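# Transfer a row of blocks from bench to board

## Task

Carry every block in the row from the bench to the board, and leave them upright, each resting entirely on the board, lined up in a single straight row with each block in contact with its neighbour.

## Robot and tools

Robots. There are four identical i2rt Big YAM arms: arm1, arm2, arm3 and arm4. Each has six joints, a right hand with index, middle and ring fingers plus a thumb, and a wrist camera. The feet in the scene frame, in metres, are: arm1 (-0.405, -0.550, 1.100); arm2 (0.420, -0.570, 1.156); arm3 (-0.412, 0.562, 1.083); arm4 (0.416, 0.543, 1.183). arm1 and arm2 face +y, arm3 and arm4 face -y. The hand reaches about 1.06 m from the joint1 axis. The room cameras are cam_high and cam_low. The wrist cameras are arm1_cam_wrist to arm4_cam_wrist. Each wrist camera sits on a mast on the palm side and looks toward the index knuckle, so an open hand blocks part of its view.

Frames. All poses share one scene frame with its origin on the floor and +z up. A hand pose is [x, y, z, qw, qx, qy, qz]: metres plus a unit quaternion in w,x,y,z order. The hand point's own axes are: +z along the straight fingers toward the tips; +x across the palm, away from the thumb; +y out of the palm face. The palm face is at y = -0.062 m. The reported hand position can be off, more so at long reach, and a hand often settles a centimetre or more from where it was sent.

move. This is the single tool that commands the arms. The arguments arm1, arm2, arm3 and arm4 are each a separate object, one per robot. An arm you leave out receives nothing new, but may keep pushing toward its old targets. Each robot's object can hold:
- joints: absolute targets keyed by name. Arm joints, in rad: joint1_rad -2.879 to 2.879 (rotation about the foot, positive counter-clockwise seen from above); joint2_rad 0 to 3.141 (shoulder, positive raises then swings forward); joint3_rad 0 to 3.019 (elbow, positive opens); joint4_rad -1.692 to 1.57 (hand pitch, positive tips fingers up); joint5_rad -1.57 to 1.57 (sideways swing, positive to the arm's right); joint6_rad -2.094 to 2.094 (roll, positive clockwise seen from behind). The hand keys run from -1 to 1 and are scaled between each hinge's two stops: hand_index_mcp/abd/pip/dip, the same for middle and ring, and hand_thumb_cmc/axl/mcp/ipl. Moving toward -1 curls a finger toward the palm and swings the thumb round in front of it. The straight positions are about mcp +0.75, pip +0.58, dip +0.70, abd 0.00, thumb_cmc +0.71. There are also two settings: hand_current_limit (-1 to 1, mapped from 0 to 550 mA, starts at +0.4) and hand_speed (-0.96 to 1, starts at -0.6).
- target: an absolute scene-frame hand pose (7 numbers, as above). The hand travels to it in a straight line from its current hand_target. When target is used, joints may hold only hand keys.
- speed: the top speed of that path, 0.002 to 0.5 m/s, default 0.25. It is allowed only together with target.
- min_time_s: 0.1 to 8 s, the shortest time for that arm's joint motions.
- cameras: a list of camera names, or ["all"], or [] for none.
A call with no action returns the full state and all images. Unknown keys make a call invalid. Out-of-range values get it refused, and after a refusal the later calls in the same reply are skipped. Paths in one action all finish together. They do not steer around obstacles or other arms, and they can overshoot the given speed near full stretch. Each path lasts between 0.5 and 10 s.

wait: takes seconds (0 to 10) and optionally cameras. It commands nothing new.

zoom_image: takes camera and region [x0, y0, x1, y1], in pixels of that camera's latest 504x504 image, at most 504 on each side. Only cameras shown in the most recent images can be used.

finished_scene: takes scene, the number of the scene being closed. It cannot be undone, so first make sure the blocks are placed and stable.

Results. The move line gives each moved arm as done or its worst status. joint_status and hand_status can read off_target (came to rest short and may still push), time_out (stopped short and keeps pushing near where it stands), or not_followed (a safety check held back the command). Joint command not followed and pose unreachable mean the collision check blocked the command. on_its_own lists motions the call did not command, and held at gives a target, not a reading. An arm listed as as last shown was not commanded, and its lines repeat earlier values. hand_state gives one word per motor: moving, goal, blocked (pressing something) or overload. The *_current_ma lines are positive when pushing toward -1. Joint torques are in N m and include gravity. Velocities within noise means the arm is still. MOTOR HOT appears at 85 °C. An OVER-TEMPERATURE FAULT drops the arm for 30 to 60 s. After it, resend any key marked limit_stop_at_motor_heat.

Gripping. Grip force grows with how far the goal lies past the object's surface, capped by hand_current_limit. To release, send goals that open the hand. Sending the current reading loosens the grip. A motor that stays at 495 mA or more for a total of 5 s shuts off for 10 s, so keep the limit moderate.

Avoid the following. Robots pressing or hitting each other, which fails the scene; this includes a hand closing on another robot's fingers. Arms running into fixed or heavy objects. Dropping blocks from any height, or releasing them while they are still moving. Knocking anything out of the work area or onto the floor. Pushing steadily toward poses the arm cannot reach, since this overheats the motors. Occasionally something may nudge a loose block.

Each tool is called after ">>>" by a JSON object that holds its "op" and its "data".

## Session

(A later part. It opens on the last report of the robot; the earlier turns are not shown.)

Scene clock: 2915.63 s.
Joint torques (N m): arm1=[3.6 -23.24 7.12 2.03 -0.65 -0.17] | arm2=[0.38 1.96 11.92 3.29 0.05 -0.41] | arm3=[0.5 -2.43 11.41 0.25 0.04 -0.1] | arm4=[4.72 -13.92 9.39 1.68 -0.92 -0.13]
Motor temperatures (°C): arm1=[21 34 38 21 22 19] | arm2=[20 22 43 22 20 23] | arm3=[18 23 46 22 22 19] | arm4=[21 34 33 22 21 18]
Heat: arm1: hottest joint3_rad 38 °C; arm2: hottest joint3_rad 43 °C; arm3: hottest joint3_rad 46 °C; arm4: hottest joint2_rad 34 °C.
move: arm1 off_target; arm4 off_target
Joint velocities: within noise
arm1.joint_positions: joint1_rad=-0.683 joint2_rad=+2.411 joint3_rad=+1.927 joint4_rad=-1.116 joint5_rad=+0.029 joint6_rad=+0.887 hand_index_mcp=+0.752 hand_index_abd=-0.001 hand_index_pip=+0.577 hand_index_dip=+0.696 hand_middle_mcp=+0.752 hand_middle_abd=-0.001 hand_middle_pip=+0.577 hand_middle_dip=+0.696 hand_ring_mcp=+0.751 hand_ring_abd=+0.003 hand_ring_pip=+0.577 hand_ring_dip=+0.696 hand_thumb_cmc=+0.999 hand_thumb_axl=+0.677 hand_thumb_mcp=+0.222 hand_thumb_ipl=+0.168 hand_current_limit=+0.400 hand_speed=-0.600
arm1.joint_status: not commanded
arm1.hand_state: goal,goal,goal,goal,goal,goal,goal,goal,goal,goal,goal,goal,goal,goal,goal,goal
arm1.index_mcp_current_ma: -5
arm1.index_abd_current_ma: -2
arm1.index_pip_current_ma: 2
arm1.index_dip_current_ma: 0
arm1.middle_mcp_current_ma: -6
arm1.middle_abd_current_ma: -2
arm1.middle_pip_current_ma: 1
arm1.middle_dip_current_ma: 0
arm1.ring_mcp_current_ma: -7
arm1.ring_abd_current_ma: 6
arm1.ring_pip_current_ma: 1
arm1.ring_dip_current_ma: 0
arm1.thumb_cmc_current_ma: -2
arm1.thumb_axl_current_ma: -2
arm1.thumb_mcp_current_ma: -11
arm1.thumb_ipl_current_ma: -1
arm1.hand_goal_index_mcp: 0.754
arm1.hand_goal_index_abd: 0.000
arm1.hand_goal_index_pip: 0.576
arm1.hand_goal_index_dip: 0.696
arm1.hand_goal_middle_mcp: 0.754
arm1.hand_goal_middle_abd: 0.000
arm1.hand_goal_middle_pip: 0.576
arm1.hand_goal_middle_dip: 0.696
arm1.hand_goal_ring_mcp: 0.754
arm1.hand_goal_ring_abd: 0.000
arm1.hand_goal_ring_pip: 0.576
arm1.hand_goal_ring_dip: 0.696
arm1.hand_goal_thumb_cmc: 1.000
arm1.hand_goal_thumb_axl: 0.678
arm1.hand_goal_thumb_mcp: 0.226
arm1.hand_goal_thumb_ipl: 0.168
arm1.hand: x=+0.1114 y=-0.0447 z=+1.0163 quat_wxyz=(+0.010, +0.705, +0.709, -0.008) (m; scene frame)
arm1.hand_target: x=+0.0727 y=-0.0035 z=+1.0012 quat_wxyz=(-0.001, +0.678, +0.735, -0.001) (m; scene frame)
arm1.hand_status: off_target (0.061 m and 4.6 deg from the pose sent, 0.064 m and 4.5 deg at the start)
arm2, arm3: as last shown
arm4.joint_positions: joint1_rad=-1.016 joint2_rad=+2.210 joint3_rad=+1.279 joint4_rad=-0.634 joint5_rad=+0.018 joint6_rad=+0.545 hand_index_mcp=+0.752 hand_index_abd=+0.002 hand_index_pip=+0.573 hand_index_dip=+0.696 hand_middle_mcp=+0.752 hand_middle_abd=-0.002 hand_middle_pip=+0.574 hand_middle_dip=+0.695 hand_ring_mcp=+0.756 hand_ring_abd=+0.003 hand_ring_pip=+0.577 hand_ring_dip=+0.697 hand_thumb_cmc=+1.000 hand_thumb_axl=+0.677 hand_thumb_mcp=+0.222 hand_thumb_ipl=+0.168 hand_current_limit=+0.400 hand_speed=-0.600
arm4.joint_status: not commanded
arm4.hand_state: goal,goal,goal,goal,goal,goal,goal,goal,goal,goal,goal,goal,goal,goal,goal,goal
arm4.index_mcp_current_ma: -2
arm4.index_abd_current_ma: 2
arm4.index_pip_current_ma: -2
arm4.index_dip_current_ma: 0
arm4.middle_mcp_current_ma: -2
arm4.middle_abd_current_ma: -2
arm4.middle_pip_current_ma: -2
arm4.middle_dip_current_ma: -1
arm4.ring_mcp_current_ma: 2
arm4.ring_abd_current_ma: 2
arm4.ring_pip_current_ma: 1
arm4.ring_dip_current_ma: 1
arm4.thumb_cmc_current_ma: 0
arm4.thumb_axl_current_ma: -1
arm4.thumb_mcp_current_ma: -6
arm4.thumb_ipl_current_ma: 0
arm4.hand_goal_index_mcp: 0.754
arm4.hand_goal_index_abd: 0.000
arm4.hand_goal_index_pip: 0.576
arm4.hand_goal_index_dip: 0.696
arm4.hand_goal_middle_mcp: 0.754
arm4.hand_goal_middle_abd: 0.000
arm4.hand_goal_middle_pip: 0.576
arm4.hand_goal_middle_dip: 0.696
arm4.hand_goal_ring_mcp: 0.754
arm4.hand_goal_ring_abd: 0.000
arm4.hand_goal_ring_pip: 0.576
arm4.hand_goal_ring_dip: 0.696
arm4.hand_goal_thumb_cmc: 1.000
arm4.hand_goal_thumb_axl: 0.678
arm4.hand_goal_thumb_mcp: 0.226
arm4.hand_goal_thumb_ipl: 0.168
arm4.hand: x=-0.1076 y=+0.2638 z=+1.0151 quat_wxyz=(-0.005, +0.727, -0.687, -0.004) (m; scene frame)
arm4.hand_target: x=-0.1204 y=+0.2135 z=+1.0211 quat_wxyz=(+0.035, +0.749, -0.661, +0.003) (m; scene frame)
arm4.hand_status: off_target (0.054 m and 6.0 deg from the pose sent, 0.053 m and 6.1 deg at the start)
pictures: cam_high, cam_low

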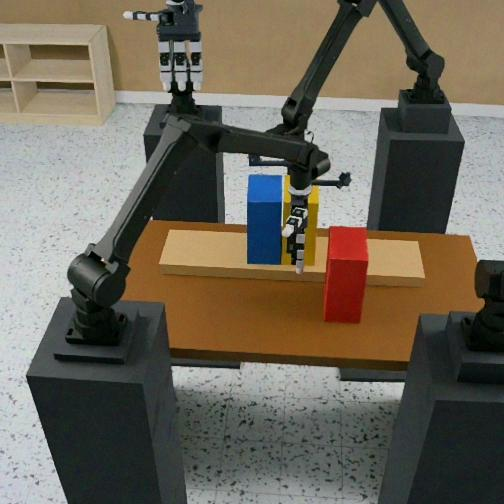

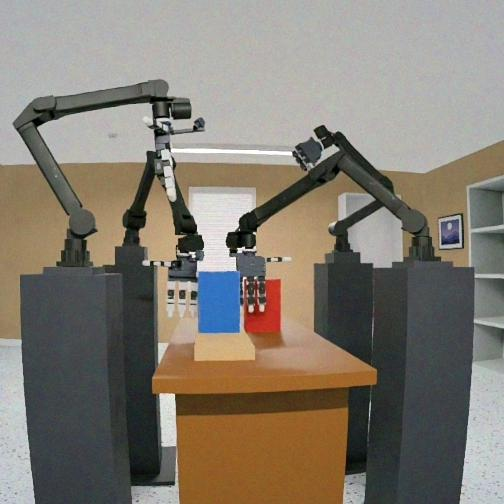

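>>> {"op": "move", "data": {"arm1": {"target": [0.1080, -0.0700, 1.018, -0.001, 0.678, 0.735, 0.0], "speed": 0.08}, "arm4": {"target": [-0.1180, 0.2900, 1.035, 0.035, 0.749, -0.662, 0.003], "speed": 0.08}}}

>>> {"op": "move", "data": {"arm1": {"target": [0.1400, -0.2300, 1.100, -0.001, 0.678, 0.735, 0.0], "speed": 0.15}, "arm4": {"target": [-0.0100, 0.3200, 1.080, 0.035, 0.749, -0.662, 0.003], "speed": 0.15}, "cameras": ["cam_high", "cam_low", "arm4_cam_wrist"]}}

>>> {"op": "zoom_image", "data": {"camera": "cam_high", "region": [220, 160, 340, 280]}}

>>> {"op": "zoom_image", "data": {"camera": "cam_low", "region": [170, 240, 290, 360]}}

Scene clock: 2931.47 s.
Joint torques (N m): arm1=[-2.08 -25.93 6.82 0.62 0.05 -0.25] | arm2=[0.38 1.96 11.92 3.29 0.05 -0.41] | arm3=[0.15 -2.73 11.47 0.17 0.02 -0.1] | arm4=[1.26 -17.38 4.1 0.68 -0.05 0.01]
Motor temperatures (°C): arm1=[21 34 36 21 22 19] | arm2=[20 22 43 22 19 23] | arm3=[18 22 46 22 22 19] | arm4=[21 34 33 22 21 18]
Heat: arm1: hottest joint3_rad 36 °C; arm2: hottest joint3_rad 43 °C; arm3: hottest joint3_rad 46 °C; arm4: hottest joint2_rad 34 °C.
move: arm1 off_target; arm4 off_target
Joint velocities: within noise
arm1.joint_positions: joint1_rad=-0.712 joint2_rad=+2.349 joint3_rad=+1.775 joint4_rad=-1.035 joint5_rad=+0.012 joint6_rad=+0.793 hand_index_mcp=+0.752 hand_index_abd=-0.001 hand_index_pip=+0.577 hand_index_dip=+0.696 hand_middle_mcp=+0.752 hand_middle_abd=-0.001 hand_middle_pip=+0.577 hand_middle_dip=+0.696 hand_ring_mcp=+0.751 hand_ring_abd=+0.003 hand_ring_pip=+0.577 hand_ring_dip=+0.696 hand_thumb_cmc=+0.999 hand_thumb_axl=+0.677 hand_thumb_mcp=+0.222 hand_thumb_ipl=+0.168 hand_current_limit=+0.400 hand_speed=-0.600
arm1.joint_status: not commanded
arm1.hand_state: goal,goal,goal,goal,goal,goal,goal,goal,goal,goal,goal,goal,goal,goal,goal,goal
arm1.index_mcp_current_ma: -5
arm1.index_abd_current_ma: -2
arm1.index_pip_current_ma: 2
arm1.index_dip_current_ma: 0
arm1.middle_mcp_current_ma: -6
arm1.middle_abd_current_ma: -2
arm1.middle_pip_current_ma: 1
arm1.middle_dip_current_ma: 0
arm1.ring_mcp_current_ma: -7
arm1.ring_abd_current_ma: 6
arm1.ring_pip_current_ma: 1
arm1.ring_dip_current_ma: 0
arm1.thumb_cmc_current_ma: -2
arm1.thumb_axl_current_ma: -2
arm1.thumb_mcp_current_ma: -11
arm1.thumb_ipl_current_ma: -1
arm1.hand_goal_index_mcp: 0.754
arm1.hand_goal_index_abd: 0.000
arm1.hand_goal_index_pip: 0.576
arm1.hand_goal_index_dip: 0.696
arm1.hand_goal_middle_mcp: 0.754
arm1.hand_goal_middle_abd: 0.000
arm1.hand_goal_middle_pip: 0.576
arm1.hand_goal_middle_dip: 0.696
arm1.hand_goal_ring_mcp: 0.754
arm1.hand_goal_ring_abd: 0.000
arm1.hand_goal_ring_pip: 0.576
arm1.hand_goal_ring_dip: 0.696
arm1.hand_goal_thumb_cmc: 1.000
arm1.hand_goal_thumb_axl: 0.678
arm1.hand_goal_thumb_mcp: 0.226
arm1.hand_goal_thumb_ipl: 0.168
arm1.hand: x=+0.1039 y=-0.0747 z=+1.0038 quat_wxyz=(+0.001, +0.681, +0.732, -0.014) (m; scene frame)
arm1.hand_target: x=+0.1081 y=-0.0700 z=+1.0181 quat_wxyz=(-0.001, +0.678, +0.735, +0.000) (m; scene frame)
arm1.hand_status: off_target (0.016 m and 1.7 deg from the pose sent, 0.026 m and 4.6 deg at the start)
arm2, arm3: as last shown
arm4.joint_positions: joint1_rad=-1.087 joint2_rad=+2.162 joint3_rad=+1.186 joint4_rad=-0.555 joint5_rad=-0.019 joint6_rad=+0.416 hand_index_mcp=+0.752 hand_index_abd=+0.002 hand_index_pip=+0.573 hand_index_dip=+0.696 hand_middle_mcp=+0.752 hand_middle_abd=-0.002 hand_middle_pip=+0.574 hand_middle_dip=+0.695 hand_ring_mcp=+0.755 hand_ring_abd=+0.003 hand_ring_pip=+0.577 hand_ring_dip=+0.697 hand_thumb_cmc=+1.000 hand_thumb_axl=+0.677 hand_thumb_mcp=+0.222 hand_thumb_ipl=+0.168 hand_current_limit=+0.400 hand_speed=-0.600
arm4.joint_status: not commanded
arm4.hand_state: goal,goal,goal,goal,goal,goal,goal,goal,goal,goal,goal,goal,goal,goal,goal,goal
arm4.index_mcp_current_ma: -2
arm4.index_abd_current_ma: 2
arm4.index_pip_current_ma: -2
arm4.index_dip_current_ma: 0
arm4.middle_mcp_current_ma: -2
arm4.middle_abd_current_ma: -2
arm4.middle_pip_current_ma: -2
arm4.middle_dip_current_ma: -1
arm4.ring_mcp_current_ma: 1
arm4.ring_abd_current_ma: 2
arm4.ring_pip_current_ma: 1
arm4.ring_dip_current_ma: 1
arm4.thumb_cmc_current_ma: 0
arm4.thumb_axl_current_ma: -1
arm4.thumb_mcp_current_ma: -6
arm4.thumb_ipl_current_ma: 0
arm4.hand_goal_index_mcp: 0.754
arm4.hand_goal_index_abd: 0.000
arm4.hand_goal_index_pip: 0.576
arm4.hand_goal_index_dip: 0.696
arm4.hand_goal_middle_mcp: 0.754
arm4.hand_goal_middle_abd: 0.000
arm4.hand_goal_middle_pip: 0.576
arm4.hand_goal_middle_dip: 0.696
arm4.hand_goal_ring_mcp: 0.754
arm4.hand_goal_ring_abd: 0.000
arm4.hand_goal_ring_pip: 0.576
arm4.hand_goal_ring_dip: 0.696
arm4.hand_goal_thumb_cmc: 1.000
arm4.hand_goal_thumb_axl: 0.678
arm4.hand_goal_thumb_mcp: 0.226
arm4.hand_goal_thumb_ipl: 0.168
arm4.hand: x=-0.1095 y=+0.2943 z=+1.0189 quat_wxyz=(+0.016, +0.746, -0.665, +0.008) (m; scene frame)
arm4.hand_target: x=-0.1179 y=+0.2900 z=+1.0349 quat_wxyz=(+0.035, +0.749, -0.662, +0.003) (m; scene frame)
arm4.hand_status: off_target (0.019 m and 2.3 deg from the pose sent, 0.034 m and 6.0 deg at the start)
pictures: none

Scene clock: 2933.40 s.
Joint torques (N m): arm1=[-1.96 -21.42 6.89 0.03 0.11 -0.25] | arm2=[0.38 1.9 11.9 3.29 0.05 -0.41] | arm3=[0.44 -2.73 11.44 0.21 0 -0.09] | arm4=[2.14 -12.57 3.78 0.61 0.13 0.21]
Motor temperatures (°C): arm1=[21 34 36 21 22 19] | arm2=[20 22 43 22 19 23] | arm3=[18 22 46 22 22 19] | arm4=[21 34 33 22 21 18]
Heat: arm1: hottest joint3_rad 36 °C; arm2: hottest joint3_rad 43 °C; arm3: hottest joint3_rad 46 °C; arm4: hottest joint2_rad 34 °C.
move: arm1 done; arm4 off_target
Joint velocities: within noise
arm1.joint_positions: joint1_rad=-0.940 joint2_rad=+2.029 joint3_rad=+1.462 joint4_rad=-1.018 joint5_rad=+0.012 joint6_rad=+0.567 hand_index_mcp=+0.752 hand_index_abd=-0.001 hand_index_pip=+0.577 hand_index_dip=+0.696 hand_middle_mcp=+0.752 hand_middle_abd=-0.001 hand_middle_pip=+0.577 hand_middle_dip=+0.696 hand_ring_mcp=+0.751 hand_ring_abd=+0.003 hand_ring_pip=+0.577 hand_ring_dip=+0.696 hand_thumb_cmc=+0.999 hand_thumb_axl=+0.677 hand_thumb_mcp=+0.222 hand_thumb_ipl=+0.168 hand_current_limit=+0.400 hand_speed=-0.600
arm1.joint_status: not commanded
arm1.hand_state: goal,goal,goal,goal,goal,goal,goal,goal,goal,goal,goal,goal,goal,goal,goal,goal
arm1.index_mcp_current_ma: -5
arm1.index_abd_current_ma: -2
arm1.index_pip_current_ma: 2
arm1.index_dip_current_ma: 0
arm1.middle_mcp_current_ma: -5
arm1.middle_abd_current_ma: -2
arm1.middle_pip_current_ma: 1
arm1.middle_dip_current_ma: 0
arm1.ring_mcp_current_ma: -6
arm1.ring_abd_current_ma: 5
arm1.ring_pip_current_ma: 1
arm1.ring_dip_current_ma: 0
arm1.thumb_cmc_current_ma: -2
arm1.thumb_axl_current_ma: -2
arm1.thumb_mcp_current_ma: -11
arm1.thumb_ipl_current_ma: -1
arm1.hand_goal_index_mcp: 0.754
arm1.hand_goal_index_abd: 0.000
arm1.hand_goal_index_pip: 0.576
arm1.hand_goal_index_dip: 0.696
arm1.hand_goal_middle_mcp: 0.754
arm1.hand_goal_middle_abd: 0.000
arm1.hand_goal_middle_pip: 0.576
arm1.hand_goal_middle_dip: 0.696
arm1.hand_goal_ring_mcp: 0.754
arm1.hand_goal_ring_abd: 0.000
arm1.hand_goal_ring_pip: 0.576
arm1.hand_goal_ring_dip: 0.696
arm1.hand_goal_thumb_cmc: 1.000
arm1.hand_goal_thumb_axl: 0.678
arm1.hand_goal_thumb_mcp: 0.226
arm1.hand_goal_thumb_ipl: 0.168
arm1.hand: x=+0.1412 y=-0.2313 z=+1.0918 quat_wxyz=(-0.001, +0.683, +0.731, -0.003) (m; scene frame)
arm1.hand_target: x=+0.1400 y=-0.2301 z=+1.1000 quat_wxyz=(-0.001, +0.678, +0.735, +0.000) (m; scene frame)
arm1.hand_status: done (0.008 m and 0.8 deg from the pose sent, 0.186 m and 1.7 deg at the start)
arm2, arm3: as last shown
arm4.joint_positions: joint1_rad=-1.027 joint2_rad=+1.887 joint3_rad=+0.841 joint4_rad=-0.479 joint5_rad=-0.017 joint6_rad=+0.467 hand_index_mcp=+0.752 hand_index_abd=+0.002 hand_index_pip=+0.573 hand_index_dip=+0.696 hand_middle_mcp=+0.752 hand_middle_abd=-0.002 hand_middle_pip=+0.574 hand_middle_dip=+0.695 hand_ring_mcp=+0.754 hand_ring_abd=+0.003 hand_ring_pip=+0.577 hand_ring_dip=+0.697 hand_thumb_cmc=+1.000 hand_thumb_axl=+0.677 hand_thumb_mcp=+0.222 hand_thumb_ipl=+0.168 hand_current_limit=+0.400 hand_speed=-0.600
arm4.joint_status: not commanded
arm4.hand_state: goal,goal,goal,goal,goal,goal,goal,goal,goal,goal,goal,goal,goal,goal,goal,goal
arm4.index_mcp_current_ma: -2
arm4.index_abd_current_ma: 2
arm4.index_pip_current_ma: -2
arm4.index_dip_current_ma: 0
arm4.middle_mcp_current_ma: -2
arm4.middle_abd_current_ma: -2
arm4.middle_pip_current_ma: -2
arm4.middle_dip_current_ma: -1
arm4.ring_mcp_current_ma: 0
arm4.ring_abd_current_ma: 2
arm4.ring_pip_current_ma: 1
arm4.ring_dip_current_ma: 1
arm4.thumb_cmc_current_ma: 0
arm4.thumb_axl_current_ma: -1
arm4.thumb_mcp_current_ma: -6
arm4.thumb_ipl_current_ma: 0
arm4.hand_goal_index_mcp: 0.754
arm4.hand_goal_index_abd: 0.000
arm4.hand_goal_index_pip: 0.576
arm4.hand_goal_index_dip: 0.696
arm4.hand_goal_middle_mcp: 0.754
arm4.hand_goal_middle_abd: 0.000
arm4.hand_goal_middle_pip: 0.576
arm4.hand_goal_middle_dip: 0.696
arm4.hand_goal_ring_mcp: 0.754
arm4.hand_goal_ring_abd: 0.000
arm4.hand_goal_ring_pip: 0.576
arm4.hand_goal_ring_dip: 0.696
arm4.hand_goal_thumb_cmc: 1.000
arm4.hand_goal_thumb_axl: 0.678
arm4.hand_goal_thumb_mcp: 0.226
arm4.hand_goal_thumb_ipl: 0.168
arm4.hand: x=-0.0059 y=+0.3269 z=+1.0693 quat_wxyz=(+0.019, +0.749, -0.662, +0.008) (m; scene frame)
arm4.hand_target: x=-0.0100 y=+0.3201 z=+1.0799 quat_wxyz=(+0.035, +0.749, -0.662, +0.003) (m; scene frame)
arm4.hand_status: off_target (0.013 m and 1.9 deg from the pose sent, 0.120 m and 2.3 deg at the start)
pictures: arm4_cam_wrist, cam_high, cam_low

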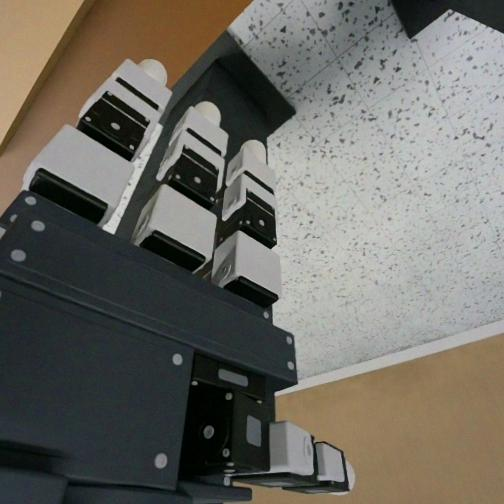

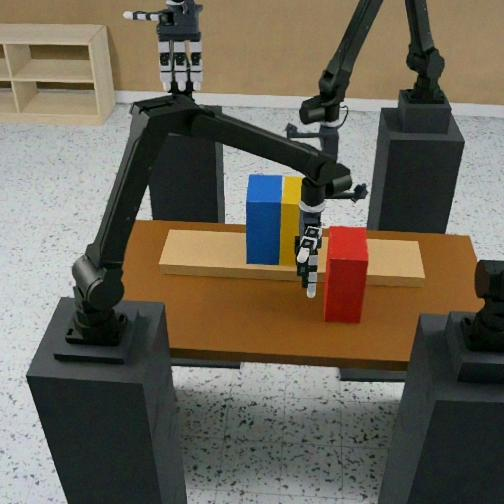

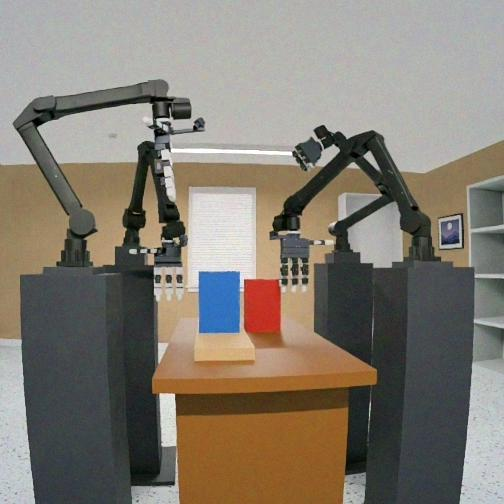

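Scaled by 4.200 from the camera's 504x504 image, which has a finer 720x720 frame.

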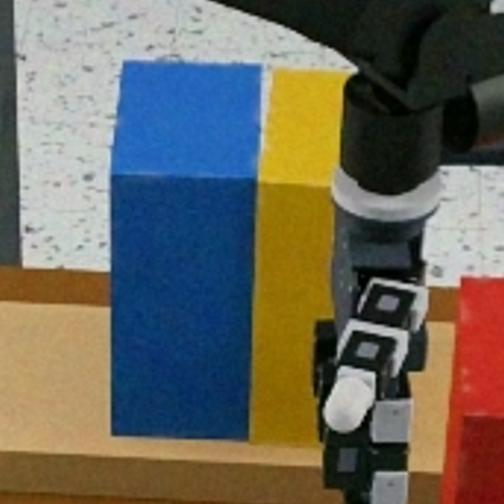

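Scaled by 4.200 from the camera's 504x504 image, which has a finer 720x720 frame.

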